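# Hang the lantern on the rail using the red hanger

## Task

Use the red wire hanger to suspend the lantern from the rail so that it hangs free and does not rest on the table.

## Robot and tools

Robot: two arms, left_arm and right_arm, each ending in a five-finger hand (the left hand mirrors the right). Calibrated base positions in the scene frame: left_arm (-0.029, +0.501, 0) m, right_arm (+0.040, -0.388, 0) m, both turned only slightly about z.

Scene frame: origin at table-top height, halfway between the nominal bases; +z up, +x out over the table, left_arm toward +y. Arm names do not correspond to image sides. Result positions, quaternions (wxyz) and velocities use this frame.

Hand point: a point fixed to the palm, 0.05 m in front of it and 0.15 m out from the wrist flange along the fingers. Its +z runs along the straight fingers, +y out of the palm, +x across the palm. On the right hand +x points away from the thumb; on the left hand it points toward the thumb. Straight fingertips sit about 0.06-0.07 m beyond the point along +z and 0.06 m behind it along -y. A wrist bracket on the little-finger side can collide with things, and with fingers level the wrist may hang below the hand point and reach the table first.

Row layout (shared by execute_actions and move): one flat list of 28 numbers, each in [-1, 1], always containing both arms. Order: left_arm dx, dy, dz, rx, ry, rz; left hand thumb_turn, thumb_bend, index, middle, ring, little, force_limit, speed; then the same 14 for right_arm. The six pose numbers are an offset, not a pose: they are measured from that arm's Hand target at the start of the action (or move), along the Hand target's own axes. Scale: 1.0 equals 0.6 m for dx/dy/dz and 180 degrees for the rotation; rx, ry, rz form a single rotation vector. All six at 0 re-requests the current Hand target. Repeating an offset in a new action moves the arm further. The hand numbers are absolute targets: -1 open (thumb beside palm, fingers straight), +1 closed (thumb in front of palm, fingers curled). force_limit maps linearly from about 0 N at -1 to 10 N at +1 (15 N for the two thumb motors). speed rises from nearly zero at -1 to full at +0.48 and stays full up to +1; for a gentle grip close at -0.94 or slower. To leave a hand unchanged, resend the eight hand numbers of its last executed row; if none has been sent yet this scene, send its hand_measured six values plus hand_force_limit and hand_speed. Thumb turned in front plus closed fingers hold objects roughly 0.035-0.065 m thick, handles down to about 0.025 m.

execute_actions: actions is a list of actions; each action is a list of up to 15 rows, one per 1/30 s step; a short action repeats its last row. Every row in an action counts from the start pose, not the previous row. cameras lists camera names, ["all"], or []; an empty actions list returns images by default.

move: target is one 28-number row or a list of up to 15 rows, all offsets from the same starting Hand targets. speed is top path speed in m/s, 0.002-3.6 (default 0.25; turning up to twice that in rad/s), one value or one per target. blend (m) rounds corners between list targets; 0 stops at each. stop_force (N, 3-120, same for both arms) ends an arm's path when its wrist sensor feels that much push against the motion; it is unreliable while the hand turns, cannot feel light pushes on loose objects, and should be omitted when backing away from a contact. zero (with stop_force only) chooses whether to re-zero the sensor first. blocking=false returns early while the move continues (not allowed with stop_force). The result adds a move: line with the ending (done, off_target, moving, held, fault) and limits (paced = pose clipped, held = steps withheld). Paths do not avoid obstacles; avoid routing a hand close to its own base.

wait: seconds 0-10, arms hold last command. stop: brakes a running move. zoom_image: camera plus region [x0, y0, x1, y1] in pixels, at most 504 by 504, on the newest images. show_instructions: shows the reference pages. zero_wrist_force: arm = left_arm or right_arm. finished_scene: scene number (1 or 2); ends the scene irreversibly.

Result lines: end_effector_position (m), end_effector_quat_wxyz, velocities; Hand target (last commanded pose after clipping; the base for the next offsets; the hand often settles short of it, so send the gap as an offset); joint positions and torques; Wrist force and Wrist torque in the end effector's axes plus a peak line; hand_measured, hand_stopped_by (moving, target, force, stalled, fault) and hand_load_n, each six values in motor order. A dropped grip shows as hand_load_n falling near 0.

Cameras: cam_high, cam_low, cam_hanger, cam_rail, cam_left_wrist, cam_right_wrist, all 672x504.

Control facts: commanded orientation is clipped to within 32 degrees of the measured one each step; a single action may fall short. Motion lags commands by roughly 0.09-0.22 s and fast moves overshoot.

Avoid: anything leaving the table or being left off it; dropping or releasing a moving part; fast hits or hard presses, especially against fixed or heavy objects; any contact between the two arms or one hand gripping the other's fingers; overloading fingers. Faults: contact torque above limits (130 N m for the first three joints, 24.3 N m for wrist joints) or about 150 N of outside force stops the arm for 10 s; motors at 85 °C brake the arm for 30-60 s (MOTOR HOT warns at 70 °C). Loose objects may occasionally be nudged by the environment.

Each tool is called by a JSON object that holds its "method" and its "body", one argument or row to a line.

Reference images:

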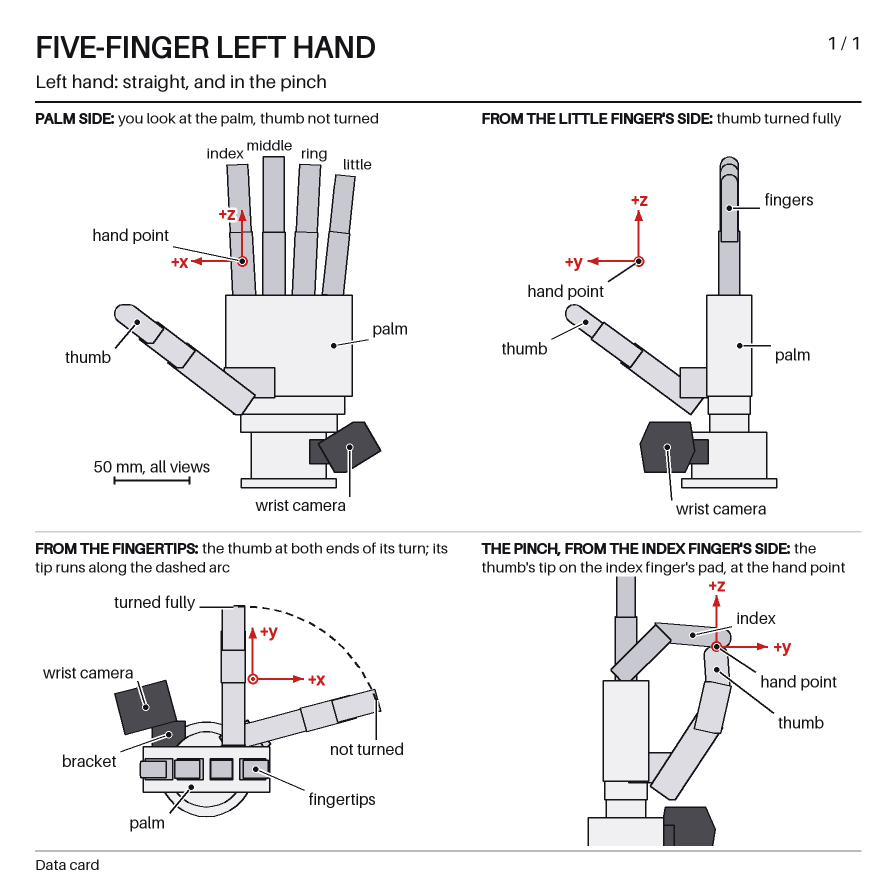

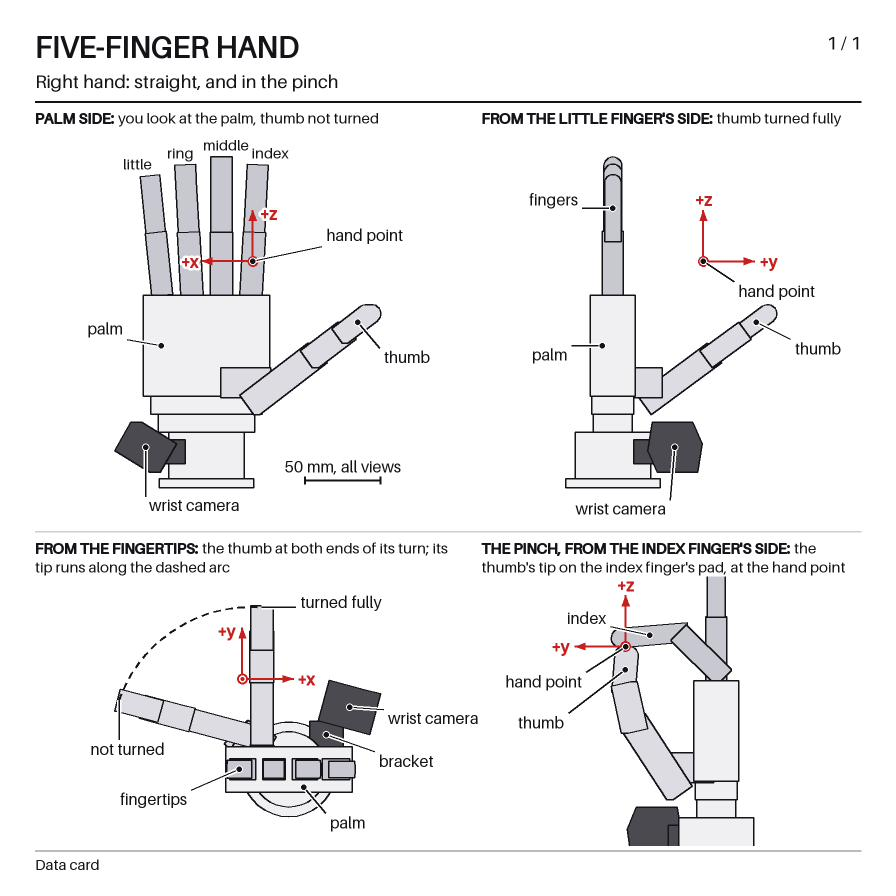

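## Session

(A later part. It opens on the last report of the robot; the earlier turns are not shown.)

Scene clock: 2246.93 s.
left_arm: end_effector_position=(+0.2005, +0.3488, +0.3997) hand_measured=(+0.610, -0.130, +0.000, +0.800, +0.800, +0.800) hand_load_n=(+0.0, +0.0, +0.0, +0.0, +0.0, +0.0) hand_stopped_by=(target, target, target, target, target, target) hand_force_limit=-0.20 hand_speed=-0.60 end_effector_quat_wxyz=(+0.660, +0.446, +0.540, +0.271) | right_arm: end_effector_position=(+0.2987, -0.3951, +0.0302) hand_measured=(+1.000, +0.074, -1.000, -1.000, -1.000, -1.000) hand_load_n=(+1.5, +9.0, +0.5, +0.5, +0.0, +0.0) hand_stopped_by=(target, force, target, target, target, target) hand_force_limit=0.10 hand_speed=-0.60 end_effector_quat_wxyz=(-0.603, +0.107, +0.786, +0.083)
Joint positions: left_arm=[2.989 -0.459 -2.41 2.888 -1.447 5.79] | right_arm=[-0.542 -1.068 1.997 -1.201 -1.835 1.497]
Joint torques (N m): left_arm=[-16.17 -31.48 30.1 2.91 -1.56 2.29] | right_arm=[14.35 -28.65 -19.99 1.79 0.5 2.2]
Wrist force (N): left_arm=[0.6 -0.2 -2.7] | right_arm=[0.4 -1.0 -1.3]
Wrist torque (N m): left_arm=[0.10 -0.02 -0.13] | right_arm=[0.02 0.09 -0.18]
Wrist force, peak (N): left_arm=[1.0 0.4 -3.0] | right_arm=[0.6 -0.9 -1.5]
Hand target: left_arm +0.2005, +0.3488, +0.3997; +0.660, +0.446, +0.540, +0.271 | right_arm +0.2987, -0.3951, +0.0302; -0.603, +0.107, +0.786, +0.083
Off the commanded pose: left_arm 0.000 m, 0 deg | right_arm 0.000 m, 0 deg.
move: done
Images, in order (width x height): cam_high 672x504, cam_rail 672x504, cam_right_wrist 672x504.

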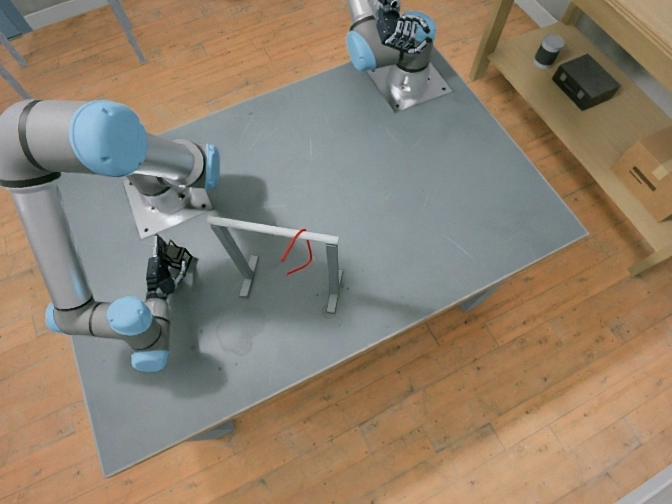

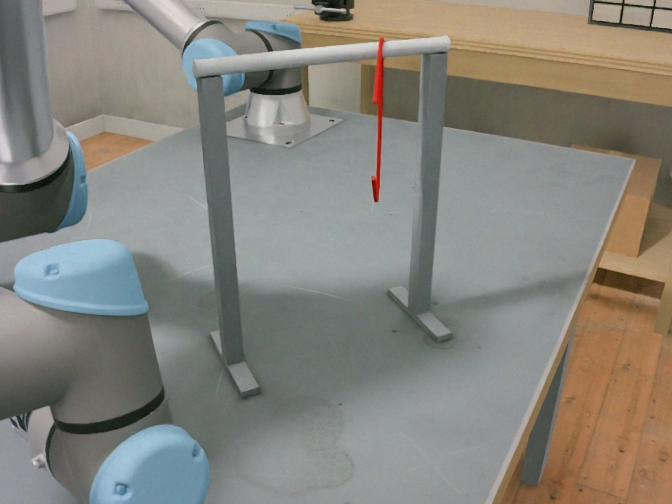

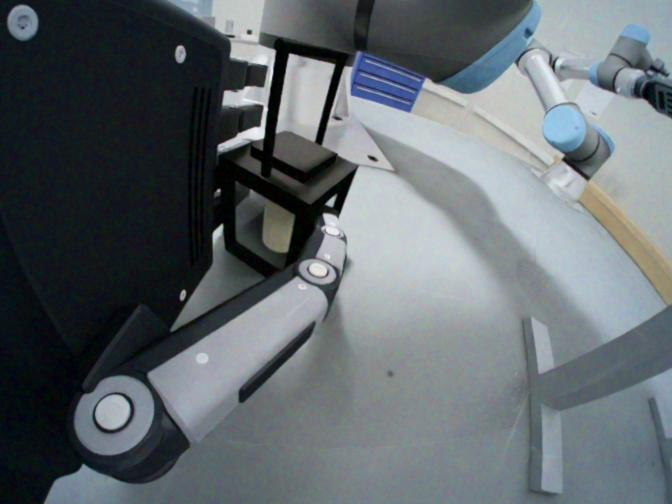

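{"method": "move", "body": {
  "target": [0,0,0,0,0,0,0.61,-0.13,0.0,0.8,0.8,0.8,-0.2,-0.6,0,-0.008,0,0,0,0,1,-1,-1,-1,-1,-1,0.1,0.0],
  "speed": 0.03,
  "cameras": ["cam_high","cam_right_wrist"]
}}

{"method": "zoom_image", "body": {
  "camera": "cam_high",
  "region": [130, 220, 210, 300]
}}

{"method": "zoom_image", "body": {
  "camera": "cam_right_wrist",
  "region": [200, 20, 420, 320]
}}

Scene clock: 2266.10 s.
left_arm: end_effector_position=(+0.2005, +0.3488, +0.3997) hand_measured=(+0.610, -0.130, +0.000, +0.800, +0.800, +0.800) hand_load_n=(+0.0, +0.0, +0.0, +0.0, +0.0, +0.0) hand_stopped_by=(target, target, target, target, target, target) hand_force_limit=-0.20 hand_speed=-0.60 end_effector_quat_wxyz=(+0.660, +0.446, +0.540, +0.271) | right_arm: end_effector_position=(+0.2974, -0.3997, +0.0302) hand_measured=(+1.000, -1.000, -1.000, -1.000, -1.000, -1.000) hand_load_n=(+0.5, +0.0, +0.0, +0.0, -0.5, +0.0) hand_stopped_by=(target, target, target, target, target, target) hand_force_limit=0.10 hand_speed=0.00 end_effector_quat_wxyz=(-0.603, +0.107, +0.786, +0.083)
Joint positions: left_arm=[2.989 -0.459 -2.41 2.888 -1.447 5.79] | right_arm=[-0.552 -1.068 1.998 -1.202 -1.845 1.494]
Joint torques (N m): left_arm=[-15.61 -31.29 30.33 2.79 -1.6 2.3] | right_arm=[-12.72 -39.13 1.46 -0.24 -1.06 -2.19]
Wrist force (N): left_arm=[0.8 0.2 -2.8] | right_arm=[0.1 -0.9 -1.0]
Wrist torque (N m): left_arm=[0.16 -0.05 -0.12] | right_arm=[0.05 0.07 -0.11]
Wrist force, peak (N): left_arm=[0.7 0.4 -3.3] | right_arm=[0.3 -1.2 -1.6]
Hand target: left_arm +0.2005, +0.3488, +0.3997; +0.660, +0.446, +0.540, +0.271 | right_arm +0.2974, -0.3997, +0.0302; -0.603, +0.107, +0.786, +0.083
Off the commanded pose: left_arm 0.000 m, 0 deg | right_arm 0.000 m, 0 deg.
move: done
Images, in order (width x height): cam_high 672x504, cam_right_wrist 672x504.

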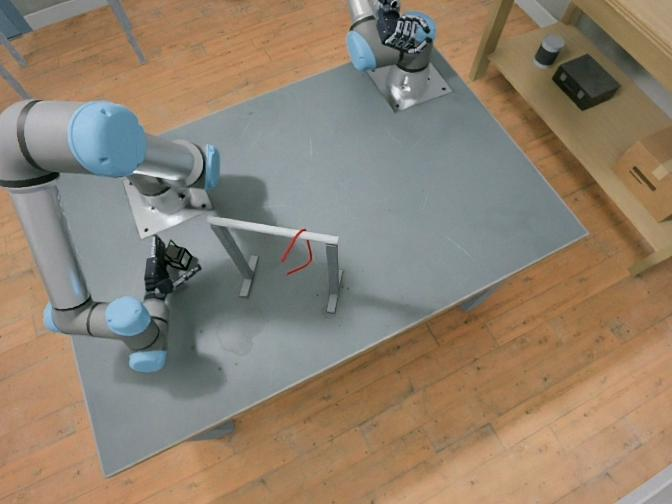

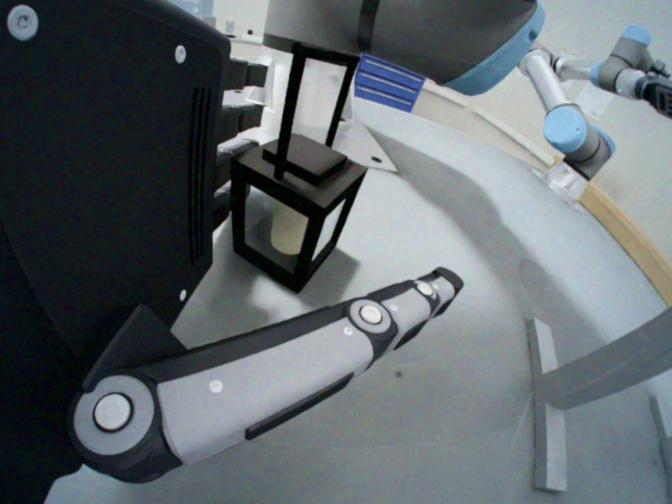

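Scaled by 6.300 from the camera's 672x504 image, which has a finer 960x720 frame.

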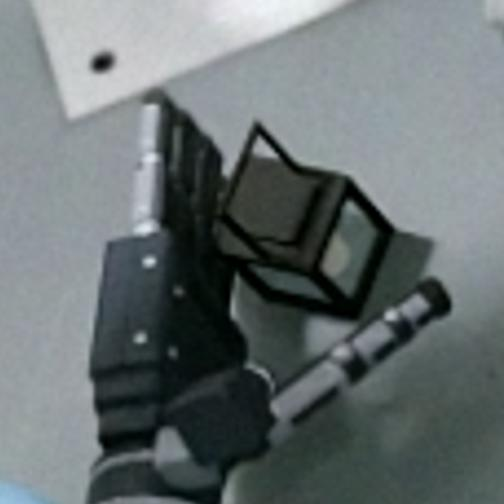

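Scaled by 1.680 from the camera's 672x504 image, which has a finer 960x720 frame.

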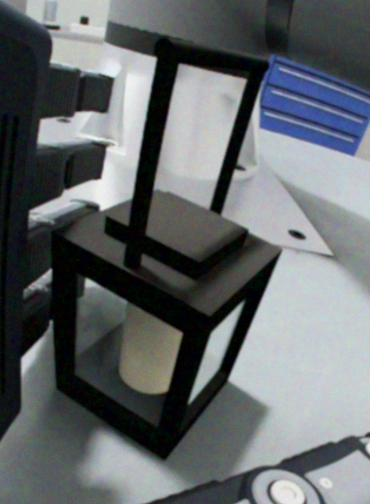

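{"method": "execute_actions", "body": {
  "actions": [],
  "cameras": ["cam_high","cam_right_wrist","cam_hanger"]
}}

Scene clock: 2299.93 s.
left_arm: end_effector_position=(+0.2005, +0.3488, +0.3997) hand_measured=(+0.610, -0.130, +0.000, +0.800, +0.800, +0.800) hand_load_n=(+0.0, -0.5, +0.0, +0.0, +0.0, +0.0) hand_stopped_by=(target, target, target, target, target, target) hand_force_limit=-0.20 hand_speed=-0.60 end_effector_quat_wxyz=(+0.660, +0.446, +0.540, +0.271) | right_arm: end_effector_position=(+0.2974, -0.3997, +0.0302) hand_measured=(+1.000, -1.000, -1.000, -1.000, -1.000, -1.000) hand_load_n=(+0.0, +0.0, +0.0, +0.0, +0.0, +0.0) hand_stopped_by=(target, target, target, target, target, target) hand_force_limit=0.10 hand_speed=0.00 end_effector_quat_wxyz=(-0.603, +0.107, +0.786, +0.083)
Joint positions: left_arm=[2.989 -0.459 -2.41 2.888 -1.447 5.79] | right_arm=[-0.552 -1.068 1.998 -1.202 -1.845 1.494]
Joint velocities: within noise
Joint torques (N m): left_arm=[-15.46 -31.85 29.27 2.69 -1.55 2.31] | right_arm=[-13.26 -41.01 1.28 -0.33 -1.13 -2.1]
Wrist force (N): left_arm=[0.9 0.2 -2.7] | right_arm=[0.1 -0.8 -0.9]
Wrist torque (N m): left_arm=[0.15 -0.06 -0.12] | right_arm=[0.05 0.05 -0.10]
Wrist force, peak (N): left_arm=[0.8 0.3 -3.1] | right_arm=[0.0 -1.2 -1.3]
Hand target: left_arm +0.2005, +0.3488, +0.3997; +0.660, +0.446, +0.540, +0.271 | right_arm +0.2974, -0.3997, +0.0302; -0.603, +0.107, +0.786, +0.083
Off the commanded pose: left_arm 0.000 m, 0 deg | right_arm 0.000 m, 0 deg.
Images, in order (width x height): cam_high 672x504, cam_hanger 672x504, cam_right_wrist 672x504.

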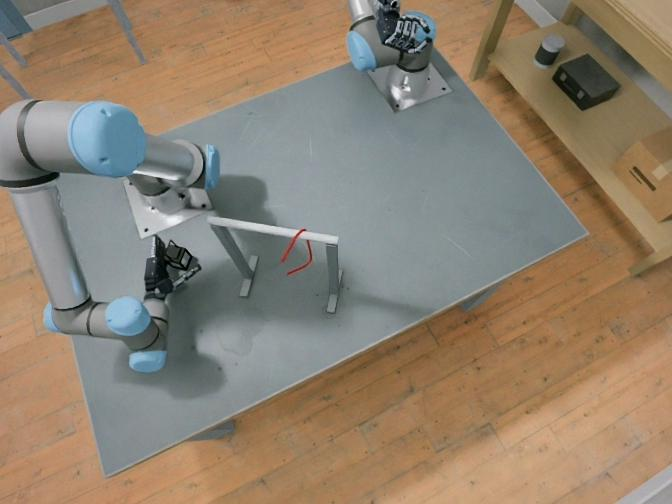

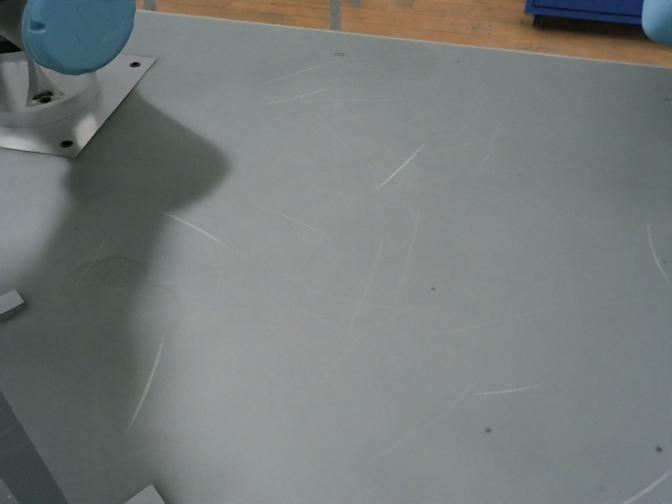

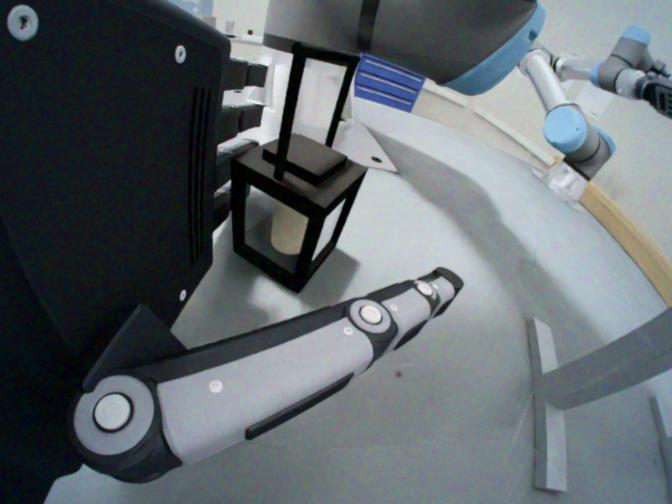

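{"method": "zoom_image", "body": {
  "camera": "cam_high",
  "region": [130, 220, 220, 310]
}}

{"method": "zoom_image", "body": {
  "camera": "cam_right_wrist",
  "region": [200, 20, 450, 320]
}}

Scaled by 5.600 from the camera's 672x504 image, which has a finer 960x720 frame.

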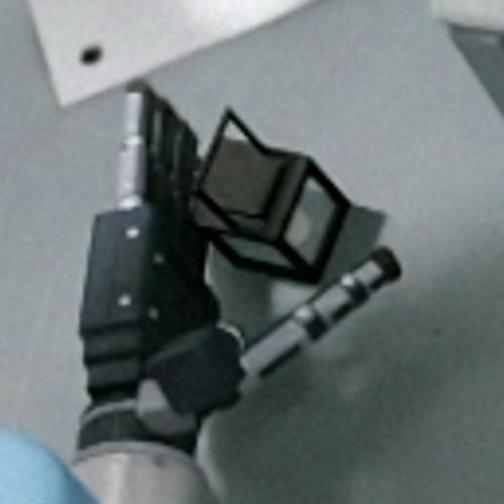

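Scaled by 1.680 from the camera's 672x504 image, which has a finer 960x720 frame.

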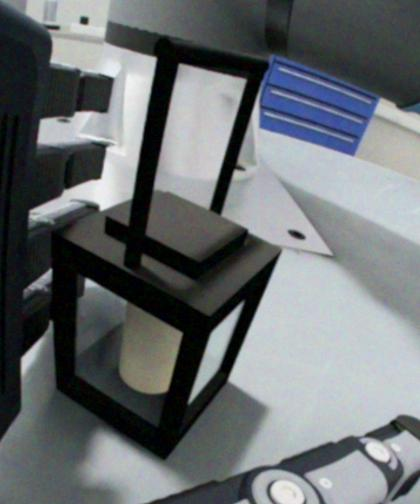

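{"method": "move", "body": {
  "target": [0,0,0,0,0,0,0.61,-0.13,0.0,0.8,0.8,0.8,-0.2,-0.6,0.0065,0.0113,0.0243,-0.1369,0,0.0367,1,-1,-1,-1,-1,-1,0.1,0.0],
  "speed": 0.08,
  "cameras": ["cam_high","cam_right_wrist"]
}}

{"method": "zoom_image", "body": {
  "camera": "cam_high",
  "region": [130, 220, 220, 310]
}}

Scene clock: 2394.70 s.
left_arm: end_effector_position=(+0.2005, +0.3488, +0.3997) hand_measured=(+0.610, -0.130, +0.000, +0.800, +0.800, +0.800) hand_load_n=(+0.0, +0.0, +0.0, +0.0, +0.0, +0.0) hand_stopped_by=(target, target, target, target, target, target) hand_force_limit=-0.20 hand_speed=-0.60 end_effector_quat_wxyz=(+0.660, +0.446, +0.540, +0.271) | right_arm: end_effector_position=(+0.2847, -0.3891, +0.0302) hand_measured=(+1.000, -1.000, -1.000, -1.000, -1.000, -1.000) hand_load_n=(+0.0, +0.0, +0.0, +0.0, +0.0, +0.0) hand_stopped_by=(target, target, target, target, target, target) hand_force_limit=0.10 hand_speed=0.00 end_effector_quat_wxyz=(-0.570, +0.278, +0.743, +0.214)
Joint positions: left_arm=[2.989 -0.459 -2.41 2.888 -1.447 5.79] | right_arm=[-0.794 -1.154 2.154 -1.263 -1.65 1.549]
Joint torques (N m): left_arm=[-15.2 -31.71 30.21 2.8 -1.67 2.11] | right_arm=[-14.23 -38.01 3.45 -0.24 1.4 2.26]
Wrist force (N): left_arm=[0.8 0.2 -2.6] | right_arm=[0.2 -1.0 -1.3]
Wrist torque (N m): left_arm=[0.14 -0.05 -0.13] | right_arm=[0.06 0.07 -0.23]
Wrist force, peak (N): left_arm=[1.0 0.3 -3.1] | right_arm=[0.0 -1.4 -1.6]
Hand target: left_arm +0.2005, +0.3488, +0.3997; +0.660, +0.446, +0.540, +0.271 | right_arm +0.2847, -0.3891, +0.0302; -0.570, +0.278, +0.743, +0.214
Off the commanded pose: left_arm 0.000 m, 0 deg | right_arm 0.000 m, 0 deg.
move: done
Images, in order (width x height): cam_high 672x504, cam_right_wrist 672x504.

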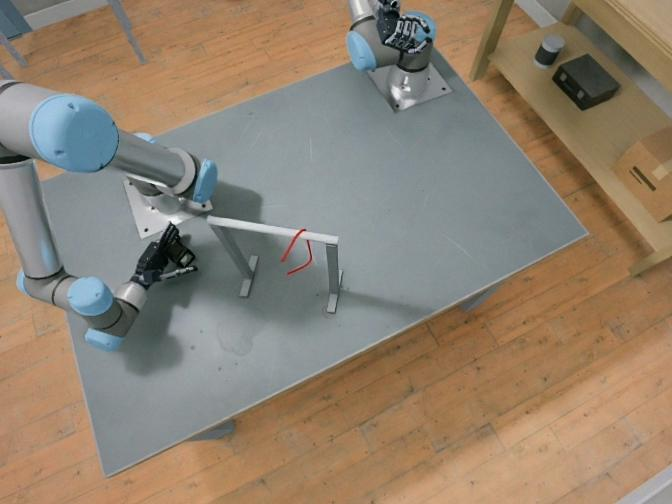

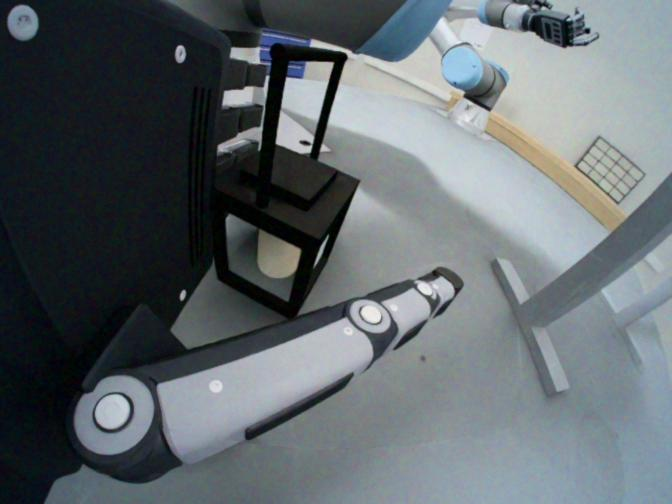

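Scaled by 5.600 from the camera's 672x504 image, which has a finer 960x720 frame.

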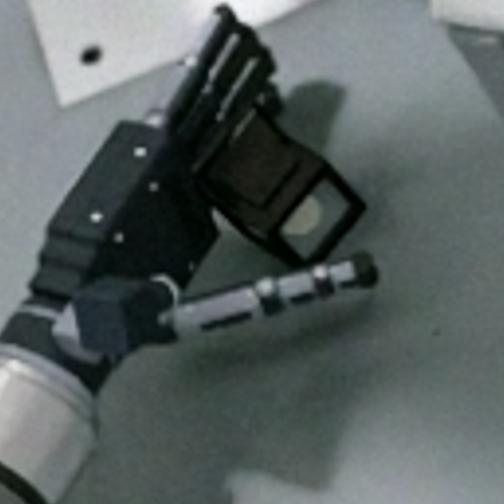

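{"method": "move", "body": {
  "target": [0,0,0,0,0,0,0.61,-0.13,0.0,0.8,0.8,0.8,-0.2,-0.6,0,0,0,0,0,0,1,0.4,-1,-1,-1,-1,0.0,-0.6],
  "cameras": ["cam_high","cam_right_wrist"]
}}

{"method": "zoom_image", "body": {
  "camera": "cam_high",
  "region": [130, 220, 220, 310]
}}

Scene clock: 2412.60 s.
left_arm: end_effector_position=(+0.2005, +0.3488, +0.3997) hand_measured=(+0.610, -0.130, +0.000, +0.800, +0.800, +0.800) hand_load_n=(+0.0, +0.0, +0.0, +0.0, +0.0, +0.0) hand_stopped_by=(target, target, target, target, target, target) hand_force_limit=-0.20 hand_speed=-0.60 end_effector_quat_wxyz=(+0.660, +0.446, +0.540, +0.271) | right_arm: end_effector_position=(+0.2847, -0.3891, +0.0302) hand_measured=(+1.000, +0.018, -1.000, -1.000, -1.000, -1.000) hand_load_n=(+2.0, +7.5, +0.0, +0.0, +0.0, +0.0) hand_stopped_by=(target, force, target, target, target, target) hand_force_limit=0.00 hand_speed=-0.60 end_effector_quat_wxyz=(-0.570, +0.278, +0.743, +0.214)
Joint positions: left_arm=[2.989 -0.459 -2.41 2.888 -1.447 5.79] | right_arm=[-0.794 -1.154 2.155 -1.263 -1.649 1.549]
Joint torques (N m): left_arm=[-15.53 -33.8 29.66 2.7 -1.41 2.11] | right_arm=[-12.81 -37.44 2.33 -0.02 0.76 2.06]
Wrist force (N): left_arm=[1.1 0.4 -2.9] | right_arm=[-1.5 -0.9 -0.5]
Wrist torque (N m): left_arm=[0.20 -0.10 -0.11] | right_arm=[0.05 0.10 -0.25]
Wrist force, peak (N): left_arm=[0.8 0.0 -3.2] | right_arm=[0.0 -1.2 -1.6]
Hand target: left_arm +0.2005, +0.3488, +0.3997; +0.660, +0.446, +0.540, +0.271 | right_arm +0.2847, -0.3891, +0.0302; -0.570, +0.278, +0.743, +0.214
Off the commanded pose: left_arm 0.000 m, 0 deg | right_arm 0.000 m, 0 deg.
move: done
Images, in order (width x height): cam_high 672x504, cam_right_wrist 672x504.

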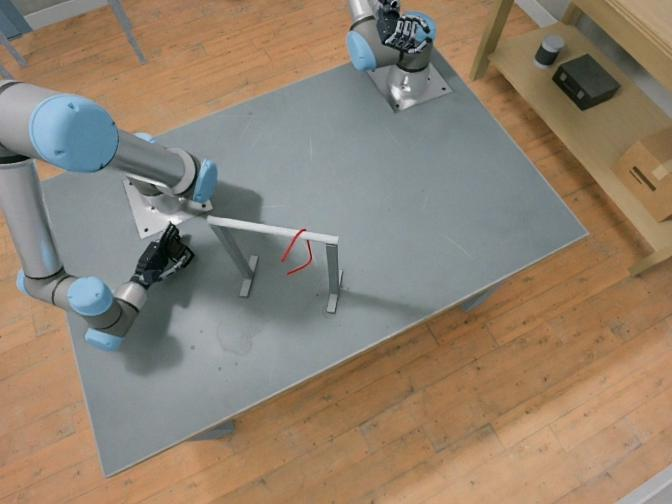

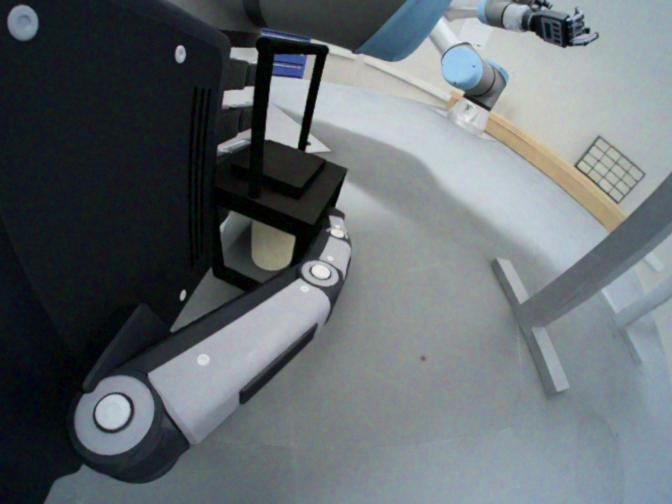

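Scaled by 5.600 from the camera's 672x504 image, which has a finer 960x720 frame.

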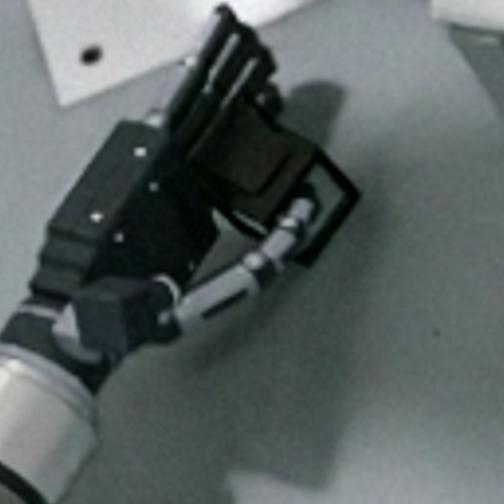

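{"method": "move", "body": {
  "target": [0,0,0,0,0,0,0.61,-0.13,0.0,0.8,0.8,0.8,-0.2,-0.6,0.0644,0,-0.0173,0,0,0,1,0.4,-1,-1,-1,-1,0.0,-0.6],
  "speed": 0.08,
  "cameras": ["cam_high","cam_right_wrist"]
}}

{"method": "zoom_image", "body": {
  "camera": "cam_high",
  "region": [130, 210, 220, 300]
}}

Scene clock: 2417.60 s.
left_arm: end_effector_position=(+0.2005, +0.3488, +0.3997) hand_measured=(+0.610, -0.130, +0.000, +0.800, +0.800, +0.800) hand_load_n=(+0.0, +0.0, +0.0, +0.0, +0.0, +0.5) hand_stopped_by=(target, target, target, target, target, target) hand_force_limit=-0.20 hand_speed=-0.60 end_effector_quat_wxyz=(+0.660, +0.446, +0.540, +0.271) | right_arm: end_effector_position=(+0.2847, -0.3891, +0.0701) hand_measured=(+1.000, +0.020, -1.000, -1.000, -1.000, -1.000) hand_load_n=(+1.5, +1.0, +0.0, +0.0, +0.0, +0.0) hand_stopped_by=(target, force, target, target, target, target) hand_force_limit=0.00 hand_speed=-0.60 end_effector_quat_wxyz=(-0.570, +0.278, +0.743, +0.214)
Joint positions: left_arm=[2.989 -0.459 -2.41 2.888 -1.447 5.79] | right_arm=[-0.795 -1.244 2.132 -1.15 -1.649 1.549]
Joint torques (N m): left_arm=[-15.27 -31.95 29.26 2.82 -1.57 2.01] | right_arm=[-12.48 -35.55 -23.34 2.76 -0.84 -1.71]
Wrist force (N): left_arm=[0.7 0.2 -2.7] | right_arm=[-2.2 -1.3 -0.7]
Wrist torque (N m): left_arm=[0.16 -0.03 -0.13] | right_arm=[-0.02 0.11 -0.30]
Wrist force, peak (N): left_arm=[0.8 0.3 -3.2] | right_arm=[-2.9 -1.1 -0.5]
Hand target: left_arm +0.2005, +0.3488, +0.3997; +0.660, +0.446, +0.540, +0.271 | right_arm +0.2847, -0.3892, +0.0702; -0.570, +0.278, +0.743, +0.214
Off the commanded pose: left_arm 0.000 m, 0 deg | right_arm 0.000 m, 0 deg.
move: done
Images, in order (width x height): cam_high 672x504, cam_right_wrist 672x504.

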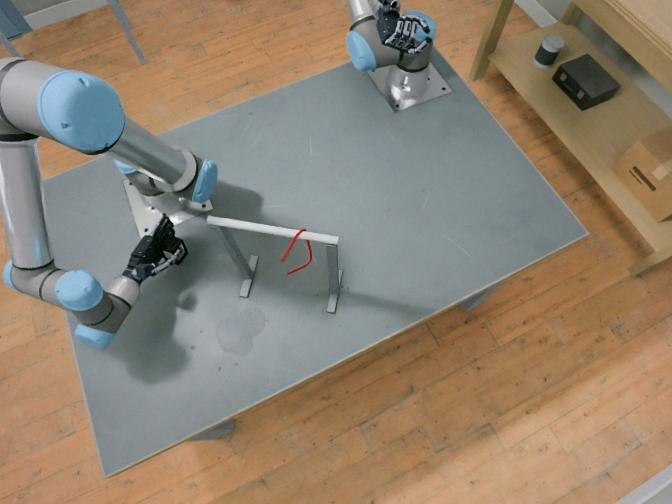

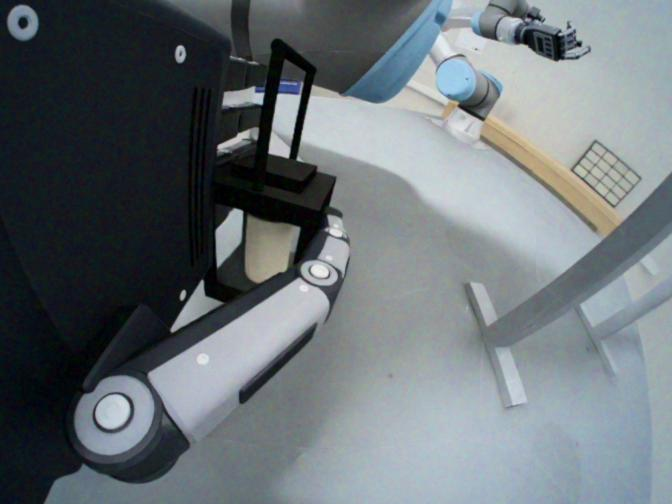

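Scaled by 5.600 from the camera's 672x504 image, which has a finer 960x720 frame.

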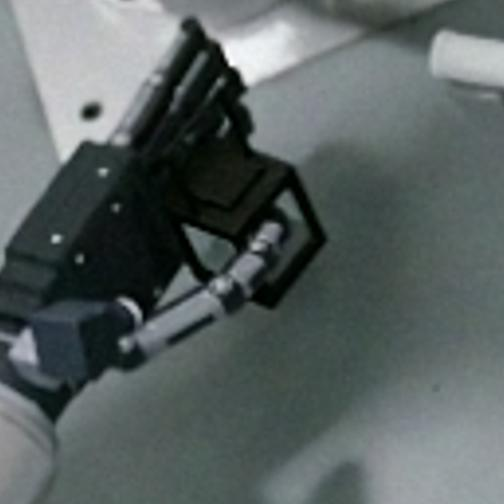

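{"method": "move", "body": {
  "target": [
    [0,0,0,0,0,0,0.61,-0.13,0.0,0.8,0.8,0.8,-0.2,-0.6,0,0,0,0,0,0,1,0.45,-1,-1,-1,-1,0.2,-0.6],
    [0,0,0,0,0,0,0.61,-0.13,0.0,0.8,0.8,0.8,-0.2,-0.6,-0.0323,0.1983,-0.3142,0.1127,0,-0.0302,1,0.45,-1,-1,-1,-1,0.2,-0.6]
  ],
  "speed": 0.15,
  "cameras": ["cam_high","cam_right_wrist","cam_low"]
}}

Scene clock: 2454.43 s.
left_arm: end_effector_position=(+0.2005, +0.3488, +0.3997) hand_measured=(+0.610, -0.130, +0.000, +0.800, +0.800, +0.800) hand_load_n=(+0.0, +0.0, +0.0, +0.5, +0.0, +0.0) hand_stopped_by=(target, target, target, target, target, target) hand_force_limit=-0.20 hand_speed=-0.60 end_effector_quat_wxyz=(+0.660, +0.446, +0.540, +0.271) | right_arm: end_effector_position=(+0.5038, -0.4223, +0.1004) hand_measured=(+1.000, +0.048, -1.000, -1.000, -1.000, -1.000) hand_load_n=(+3.5, +8.5, +0.0, +0.0, +0.0, +0.0) hand_stopped_by=(target, force, target, target, target, target) hand_force_limit=0.20 hand_speed=-0.60 end_effector_quat_wxyz=(-0.599, +0.138, +0.781, +0.106)
Joint positions: left_arm=[2.989 -0.459 -2.41 2.888 -1.447 5.79] | right_arm=[-0.445 -0.802 1.27 -0.731 -1.666 1.544]
Joint torques (N m): left_arm=[-15.76 -31.98 28.93 2.86 -1.51 1.98] | right_arm=[14.49 -44.49 -28.33 2.77 -1.05 -2.1]
Wrist force (N): left_arm=[0.4 0.0 -3.0] | right_arm=[-2.0 -0.9 -0.7]
Wrist torque (N m): left_arm=[0.15 0.00 -0.14] | right_arm=[0.03 0.08 -0.17]
Wrist force, peak (N): left_arm=[0.9 -0.2 -3.2] | right_arm=[-2.2 -1.9 -0.1]
Hand target: left_arm +0.2005, +0.3488, +0.3997; +0.660, +0.446, +0.540, +0.271 | right_arm +0.5039, -0.4223, +0.1004; -0.599, +0.138, +0.781, +0.106
Off the commanded pose: left_arm 0.000 m, 0 deg | right_arm 0.000 m, 0 deg.
move: done
Images, in order (width x height): cam_high 672x504, cam_low 672x504, cam_right_wrist 672x504.

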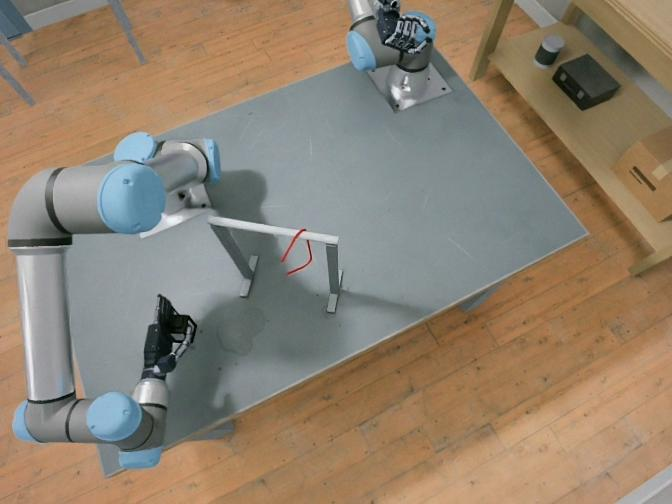

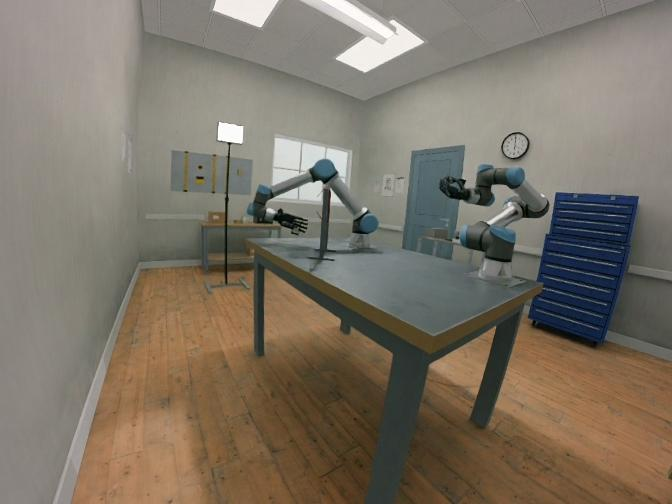

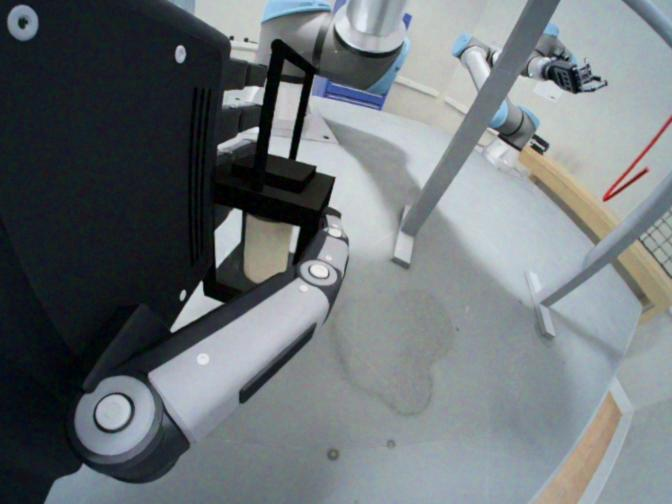

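{"method": "move", "body": {
  "target": [
    [0,0,0,0,0,0,0.61,-0.13,0.0,0.8,0.8,0.8,-0.2,-0.6,-0.097,0,0.026,0,0,0,1,0.45,-1,-1,-1,-1,0.2,-0.6],
    [0,0,0,0,0,0,0.61,-0.13,0.0,0.8,0.8,0.8,-0.2,-0.6,-0.121,0,0.0324,0,0,0,1,0.45,-1,-1,-1,-1,0.2,-0.6]
  ],
  "speed": [0.1,0.015],
  "stop_force": 5,
  "cameras": ["cam_high","cam_right_wrist"]
}}

{"method": "zoom_image", "body": {
  "camera": "cam_right_wrist",
  "region": [180, 20, 400, 320]
}}

Scene clock: 2464.17 s.
left_arm: end_effector_position=(+0.2005, +0.3488, +0.3997) hand_measured=(+0.610, -0.130, +0.000, +0.800, +0.800, +0.800) hand_load_n=(+0.5, -0.5, +0.0, +0.0, +0.0, +0.0) hand_stopped_by=(target, target, target, target, target, target) hand_force_limit=-0.20 hand_speed=-0.60 end_effector_quat_wxyz=(+0.660, +0.446, +0.540, +0.271) | right_arm: end_effector_position=(+0.5039, -0.4223, +0.0340) hand_measured=(+1.000, +0.048, -1.000, -1.000, -1.000, -1.000) hand_load_n=(+1.5, +6.0, +0.0, +0.0, -0.5, +0.0) hand_stopped_by=(target, force, target, target, target, target) hand_force_limit=0.20 hand_speed=-0.60 end_effector_quat_wxyz=(-0.599, +0.138, +0.781, +0.106)
Joint positions: left_arm=[2.989 -0.459 -2.41 2.888 -1.447 5.79] | right_arm=[-0.445 -0.72 1.309 -0.853 -1.666 1.544]
Joint torques (N m): left_arm=[-15.93 -31.15 28.61 2.72 -1.49 1.88] | right_arm=[14.14 -60.17 -28.13 2.55 0.87 1.23]
Wrist force (N): left_arm=[0.9 0.2 -3.0] | right_arm=[-0.9 -1.0 -0.9]
Wrist torque (N m): left_arm=[0.17 -0.07 -0.12] | right_arm=[0.03 0.16 -0.14]
Wrist force, peak (N): left_arm=[0.9 0.3 -3.2] | right_arm=[2.2 -1.0 -2.9]
Hand target: left_arm +0.2005, +0.3488, +0.3997; +0.660, +0.446, +0.540, +0.271 | right_arm +0.5039, -0.4223, +0.0340; -0.599, +0.138, +0.781, +0.106 (not the last commanded pose)
Off the commanded pose: left_arm 0.000 m, 0 deg | right_arm 0.009 m, 0 deg.
move: contact (right_arm); path passed 1 of 2 targets
Images, in order (width x height): cam_high 672x504, cam_right_wrist 672x504.

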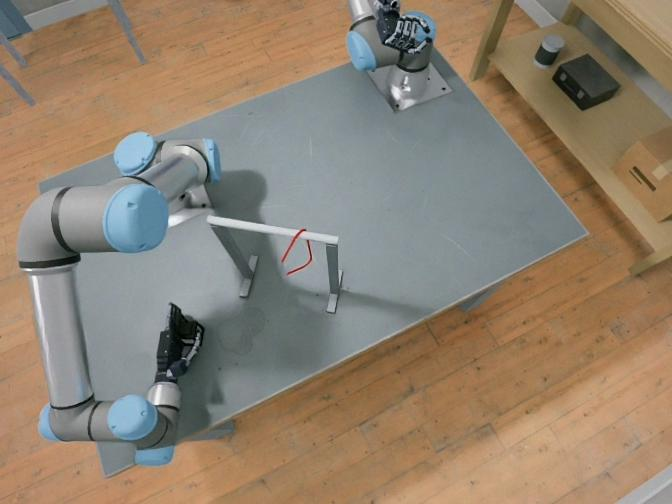

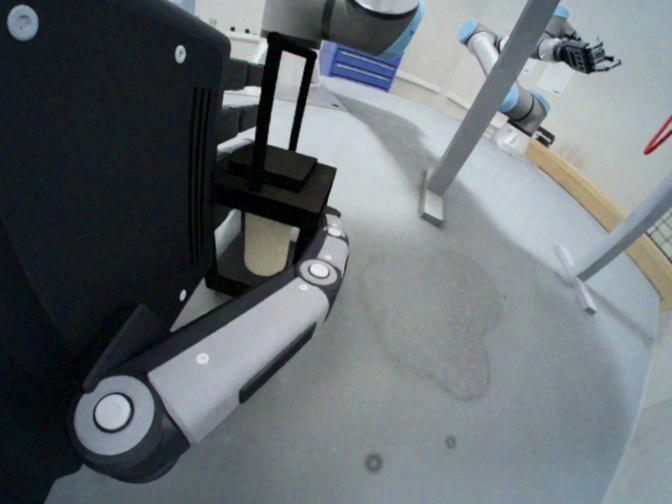

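Scaled by 1.680 from the camera's 672x504 image, which has a finer 960x720 frame.

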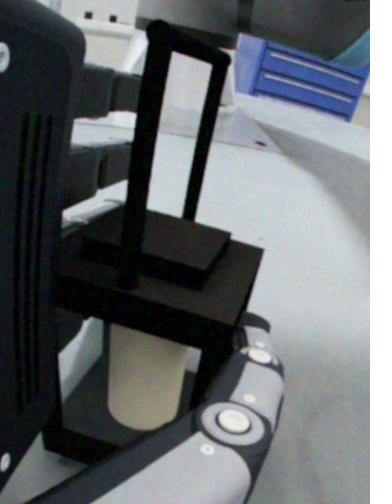

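{"method": "move", "body": {
  "target": [0,0,0,0,0,0,0.61,-0.13,0.0,0.8,0.8,0.8,-0.2,-0.6,-0.0056,0,0.0015,0,0,0,1,0.45,-1,-1,-1,-1,0.2,-0.6],
  "speed": 0.01,
  "stop_force": 10
}}

{"method": "move", "body": {
  "target": [0,0,0,0,0,0,0.61,-0.13,0.0,0.8,0.8,0.8,-0.2,-0.6,0,0,0,0,0,0,1,-0.1,-1,-1,-1,-1,0.2,-0.75],
  "cameras": ["cam_high","cam_right_wrist"]
}}

Scene clock: 2471.93 s.
left_arm: end_effector_position=(+0.2005, +0.3488, +0.3997) hand_measured=(+0.610, -0.130, +0.000, +0.800, +0.800, +0.800) hand_load_n=(+0.0, +0.0, +0.0, +0.0, +0.0, +0.0) hand_stopped_by=(target, target, target, target, target, target) hand_force_limit=-0.20 hand_speed=-0.60 end_effector_quat_wxyz=(+0.660, +0.446, +0.540, +0.271) | right_arm: end_effector_position=(+0.5039, -0.4223, +0.0305) hand_measured=(+1.000, +0.048, -1.000, -1.000, -1.000, -1.000) hand_load_n=(+1.0, +7.0, +0.0, +0.0, +0.0, +0.0) hand_stopped_by=(target, force, target, target, target, target) hand_force_limit=0.20 hand_speed=-0.60 end_effector_quat_wxyz=(-0.599, +0.138, +0.781, +0.106)
Joint positions: left_arm=[2.989 -0.459 -2.41 2.888 -1.447 5.79] | right_arm=[-0.445 -0.715 1.311 -0.859 -1.666 1.544]
Joint torques (N m): left_arm=[-16.13 -31.54 29.57 2.64 -1.5 1.89] | right_arm=[14.32 -44.06 -2.54 -0.88 -0.07 -1.35]
Wrist force (N): left_arm=[0.7 0.3 -3.1] | right_arm=[4.1 -1.2 -4.0]
Wrist torque (N m): left_arm=[0.18 -0.05 -0.13] | right_arm=[0.20 0.25 0.09]
Wrist force, peak (N): left_arm=[0.7 0.2 -3.2] | right_arm=[5.3 -1.2 -4.4]
Hand target: left_arm +0.2005, +0.3488, +0.3997; +0.660, +0.446, +0.540, +0.271 | right_arm +0.5039, -0.4223, +0.0305; -0.599, +0.138, +0.781, +0.106
Off the commanded pose: left_arm 0.000 m, 0 deg | right_arm 0.000 m, 0 deg.
move: done

Scene clock: 2472.63 s.
left_arm: end_effector_position=(+0.2005, +0.3488, +0.3997) hand_measured=(+0.610, -0.130, +0.000, +0.800, +0.800, +0.800) hand_load_n=(+0.0, +0.0, +0.0, +0.0, +0.0, +0.0) hand_stopped_by=(target, target, target, target, target, target) hand_force_limit=-0.20 hand_speed=-0.60 end_effector_quat_wxyz=(+0.660, +0.446, +0.540, +0.271) | right_arm: end_effector_position=(+0.5039, -0.4223, +0.0305) hand_measured=(+1.000, -0.100, -1.000, -1.000, -1.000, -1.000) hand_load_n=(+0.0, +0.0, +0.0, +0.0, +0.0, +0.0) hand_stopped_by=(target, target, target, target, target, target) hand_force_limit=0.20 hand_speed=-0.75 end_effector_quat_wxyz=(-0.599, +0.138, +0.781, +0.106)
Joint positions: left_arm=[2.989 -0.459 -2.41 2.888 -1.447 5.79] | right_arm=[-0.445 -0.715 1.311 -0.859 -1.666 1.544]
Joint torques (N m): left_arm=[-15.89 -31.93 27.61 2.95 -1.47 1.92] | right_arm=[14.62 -49.79 -5.04 2.4 -0.05 -1.97]
Wrist force (N): left_arm=[0.7 0.6 -2.9] | right_arm=[-0.4 -1.1 -1.0]
Wrist torque (N m): left_arm=[0.22 -0.04 -0.14] | right_arm=[0.04 0.15 -0.14]
Wrist force, peak (N): left_arm=[0.6 0.4 -3.3] | right_arm=[4.1 -1.4 -3.7]
Hand target: left_arm +0.2005, +0.3488, +0.3997; +0.660, +0.446, +0.540, +0.271 | right_arm +0.5039, -0.4223, +0.0305; -0.599, +0.138, +0.781, +0.106
Off the commanded pose: left_arm 0.000 m, 0 deg | right_arm 0.000 m, 0 deg.
move: done
Images, in order (width x height): cam_high 672x504, cam_right_wrist 672x504.

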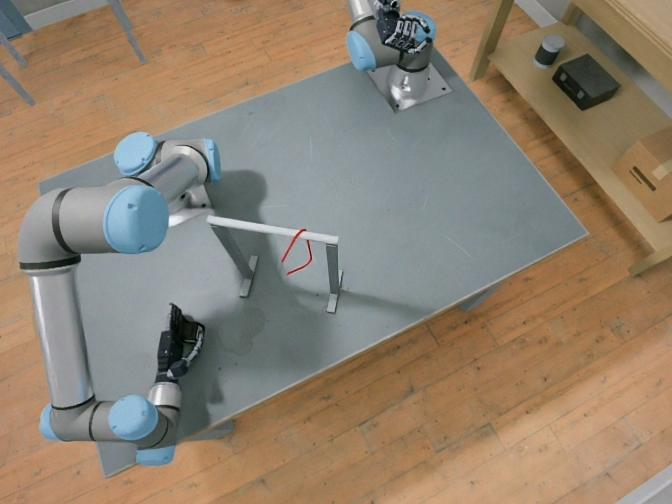

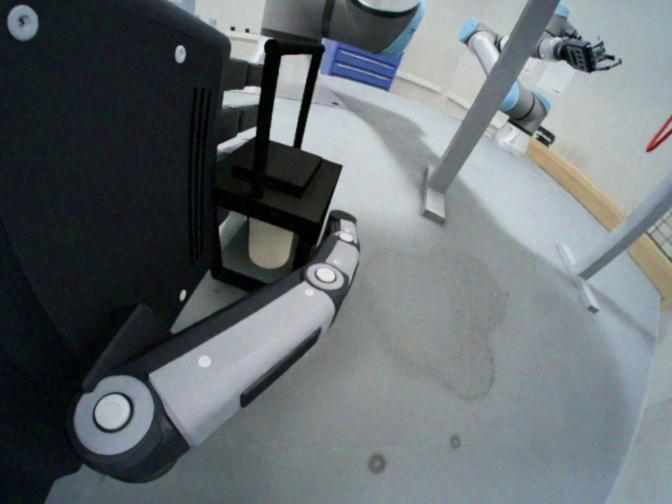

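{"method": "move", "body": {
  "target": [
    [0,0,0,0,0,0,0.61,-0.13,0.0,0.8,0.8,0.8,-0.2,-0.6,0,0,0,0,0,0,1,-1,-1,-1,-1,-1,0.2,0.0],
    [0,0,0,0,0,0,0.61,-0.13,0.0,0.8,0.8,0.8,-0.2,-0.6,0,-0.01,0,0,0,0,1,-1,-1,-1,-1,-1,0.2,0.0],
    [0,0,0,0,0,0,0.61,-0.13,0.0,0.8,0.8,0.8,-0.2,-0.6,0.2012,-0.01,-0.054,0,0,0,1,-1,-1,-1,-1,-1,0.2,0.0],
    [0,0,0,0,0,0,0.61,-0.13,0.0,0.8,0.8,0.8,-0.2,-0.6,0.1902,-0.0357,-0.0955,-0.483,0,0.1295,1,-1,-1,-1,-1,-1,0.2,0.0]
  ],
  "speed": [0.1,0.05,0.15,0.3],
  "cameras": ["cam_high","cam_right_wrist","cam_hanger"]
}}

{"method": "zoom_image", "body": {
  "camera": "cam_high",
  "region": [140, 290, 240, 390]
}}

Scene clock: 2508.27 s.
left_arm: end_effector_position=(+0.2005, +0.3488, +0.3997) hand_measured=(+0.610, -0.130, +0.000, +0.800, +0.800, +0.800) hand_load_n=(+0.0, +0.0, +0.0, +0.0, +0.0, +0.0) hand_stopped_by=(target, target, target, target, target, target) hand_force_limit=-0.20 hand_speed=-0.60 end_effector_quat_wxyz=(+0.660, +0.446, +0.540, +0.271) | right_arm: end_effector_position=(+0.5208, -0.4513, +0.1556) hand_measured=(+1.000, -1.000, -1.000, -1.000, -1.000, -1.000) hand_load_n=(+0.0, +0.0, +0.0, +0.0, +0.0, +0.0) hand_stopped_by=(target, target, target, target, target, target) hand_force_limit=0.20 hand_speed=0.00 end_effector_quat_wxyz=(-0.349, +0.650, +0.455, +0.499)
Joint positions: left_arm=[2.989 -0.459 -2.41 2.888 -1.447 5.79] | right_arm=[-0.961 -1.425 2.092 -1.1 -0.661 1.921]
Joint torques (N m): left_arm=[-16.2 -32.61 28.14 2.94 -1.61 1.68] | right_arm=[-13.76 -31.93 -4.21 -1.31 1.95 2.39]
Wrist force (N): left_arm=[0.8 0.4 -3.0] | right_arm=[0.1 -1.0 -1.0]
Wrist torque (N m): left_arm=[0.19 -0.06 -0.12] | right_arm=[0.04 0.08 -0.24]
Wrist force, peak (N): left_arm=[1.0 0.3 -3.3] | right_arm=[-0.5 -1.2 -1.6]
Hand target: left_arm +0.2005, +0.3488, +0.3997; +0.660, +0.446, +0.540, +0.271 | right_arm +0.5208, -0.4513, +0.1556; -0.349, +0.650, +0.455, +0.499
Off the commanded pose: left_arm 0.000 m, 0 deg | right_arm 0.000 m, 0 deg.
move: done
Images, in order (width x height): cam_high 672x504, cam_hanger 672x504, cam_right_wrist 672x504.

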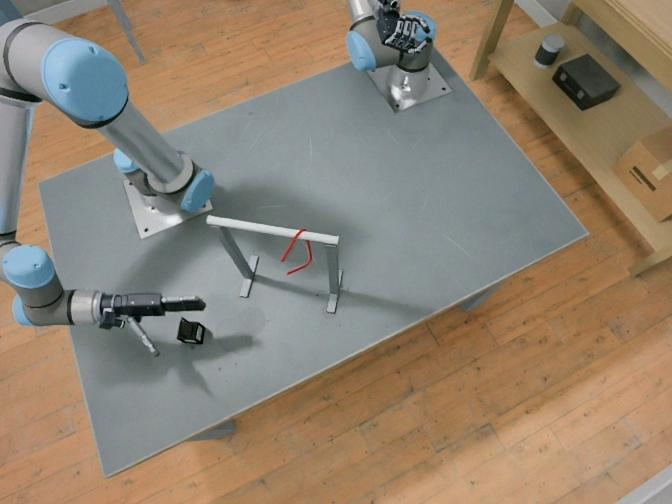

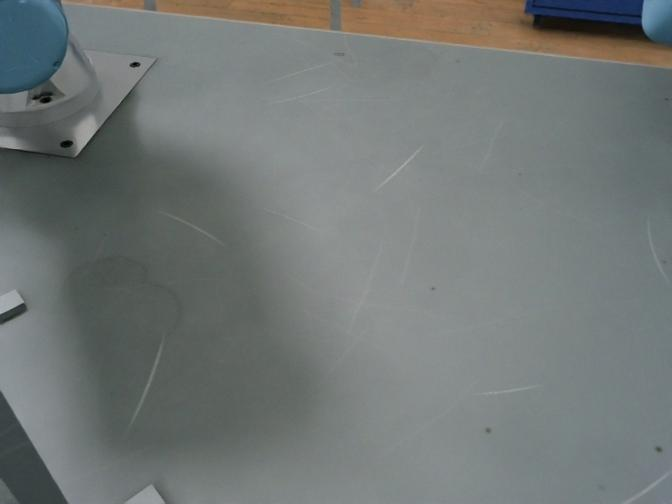

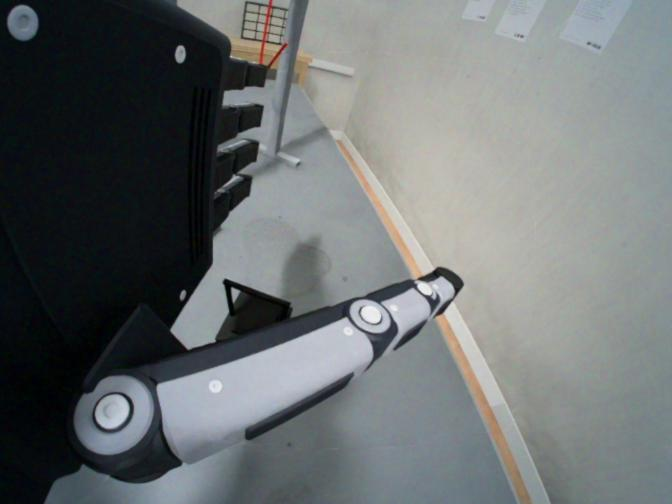

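Scaled by 5.040 from the camera's 672x504 image, which has a finer 960x720 frame.

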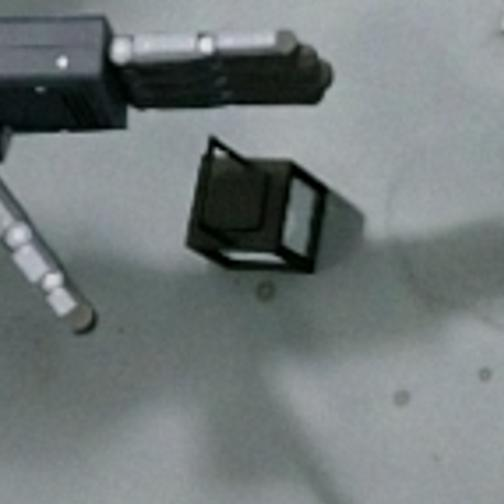

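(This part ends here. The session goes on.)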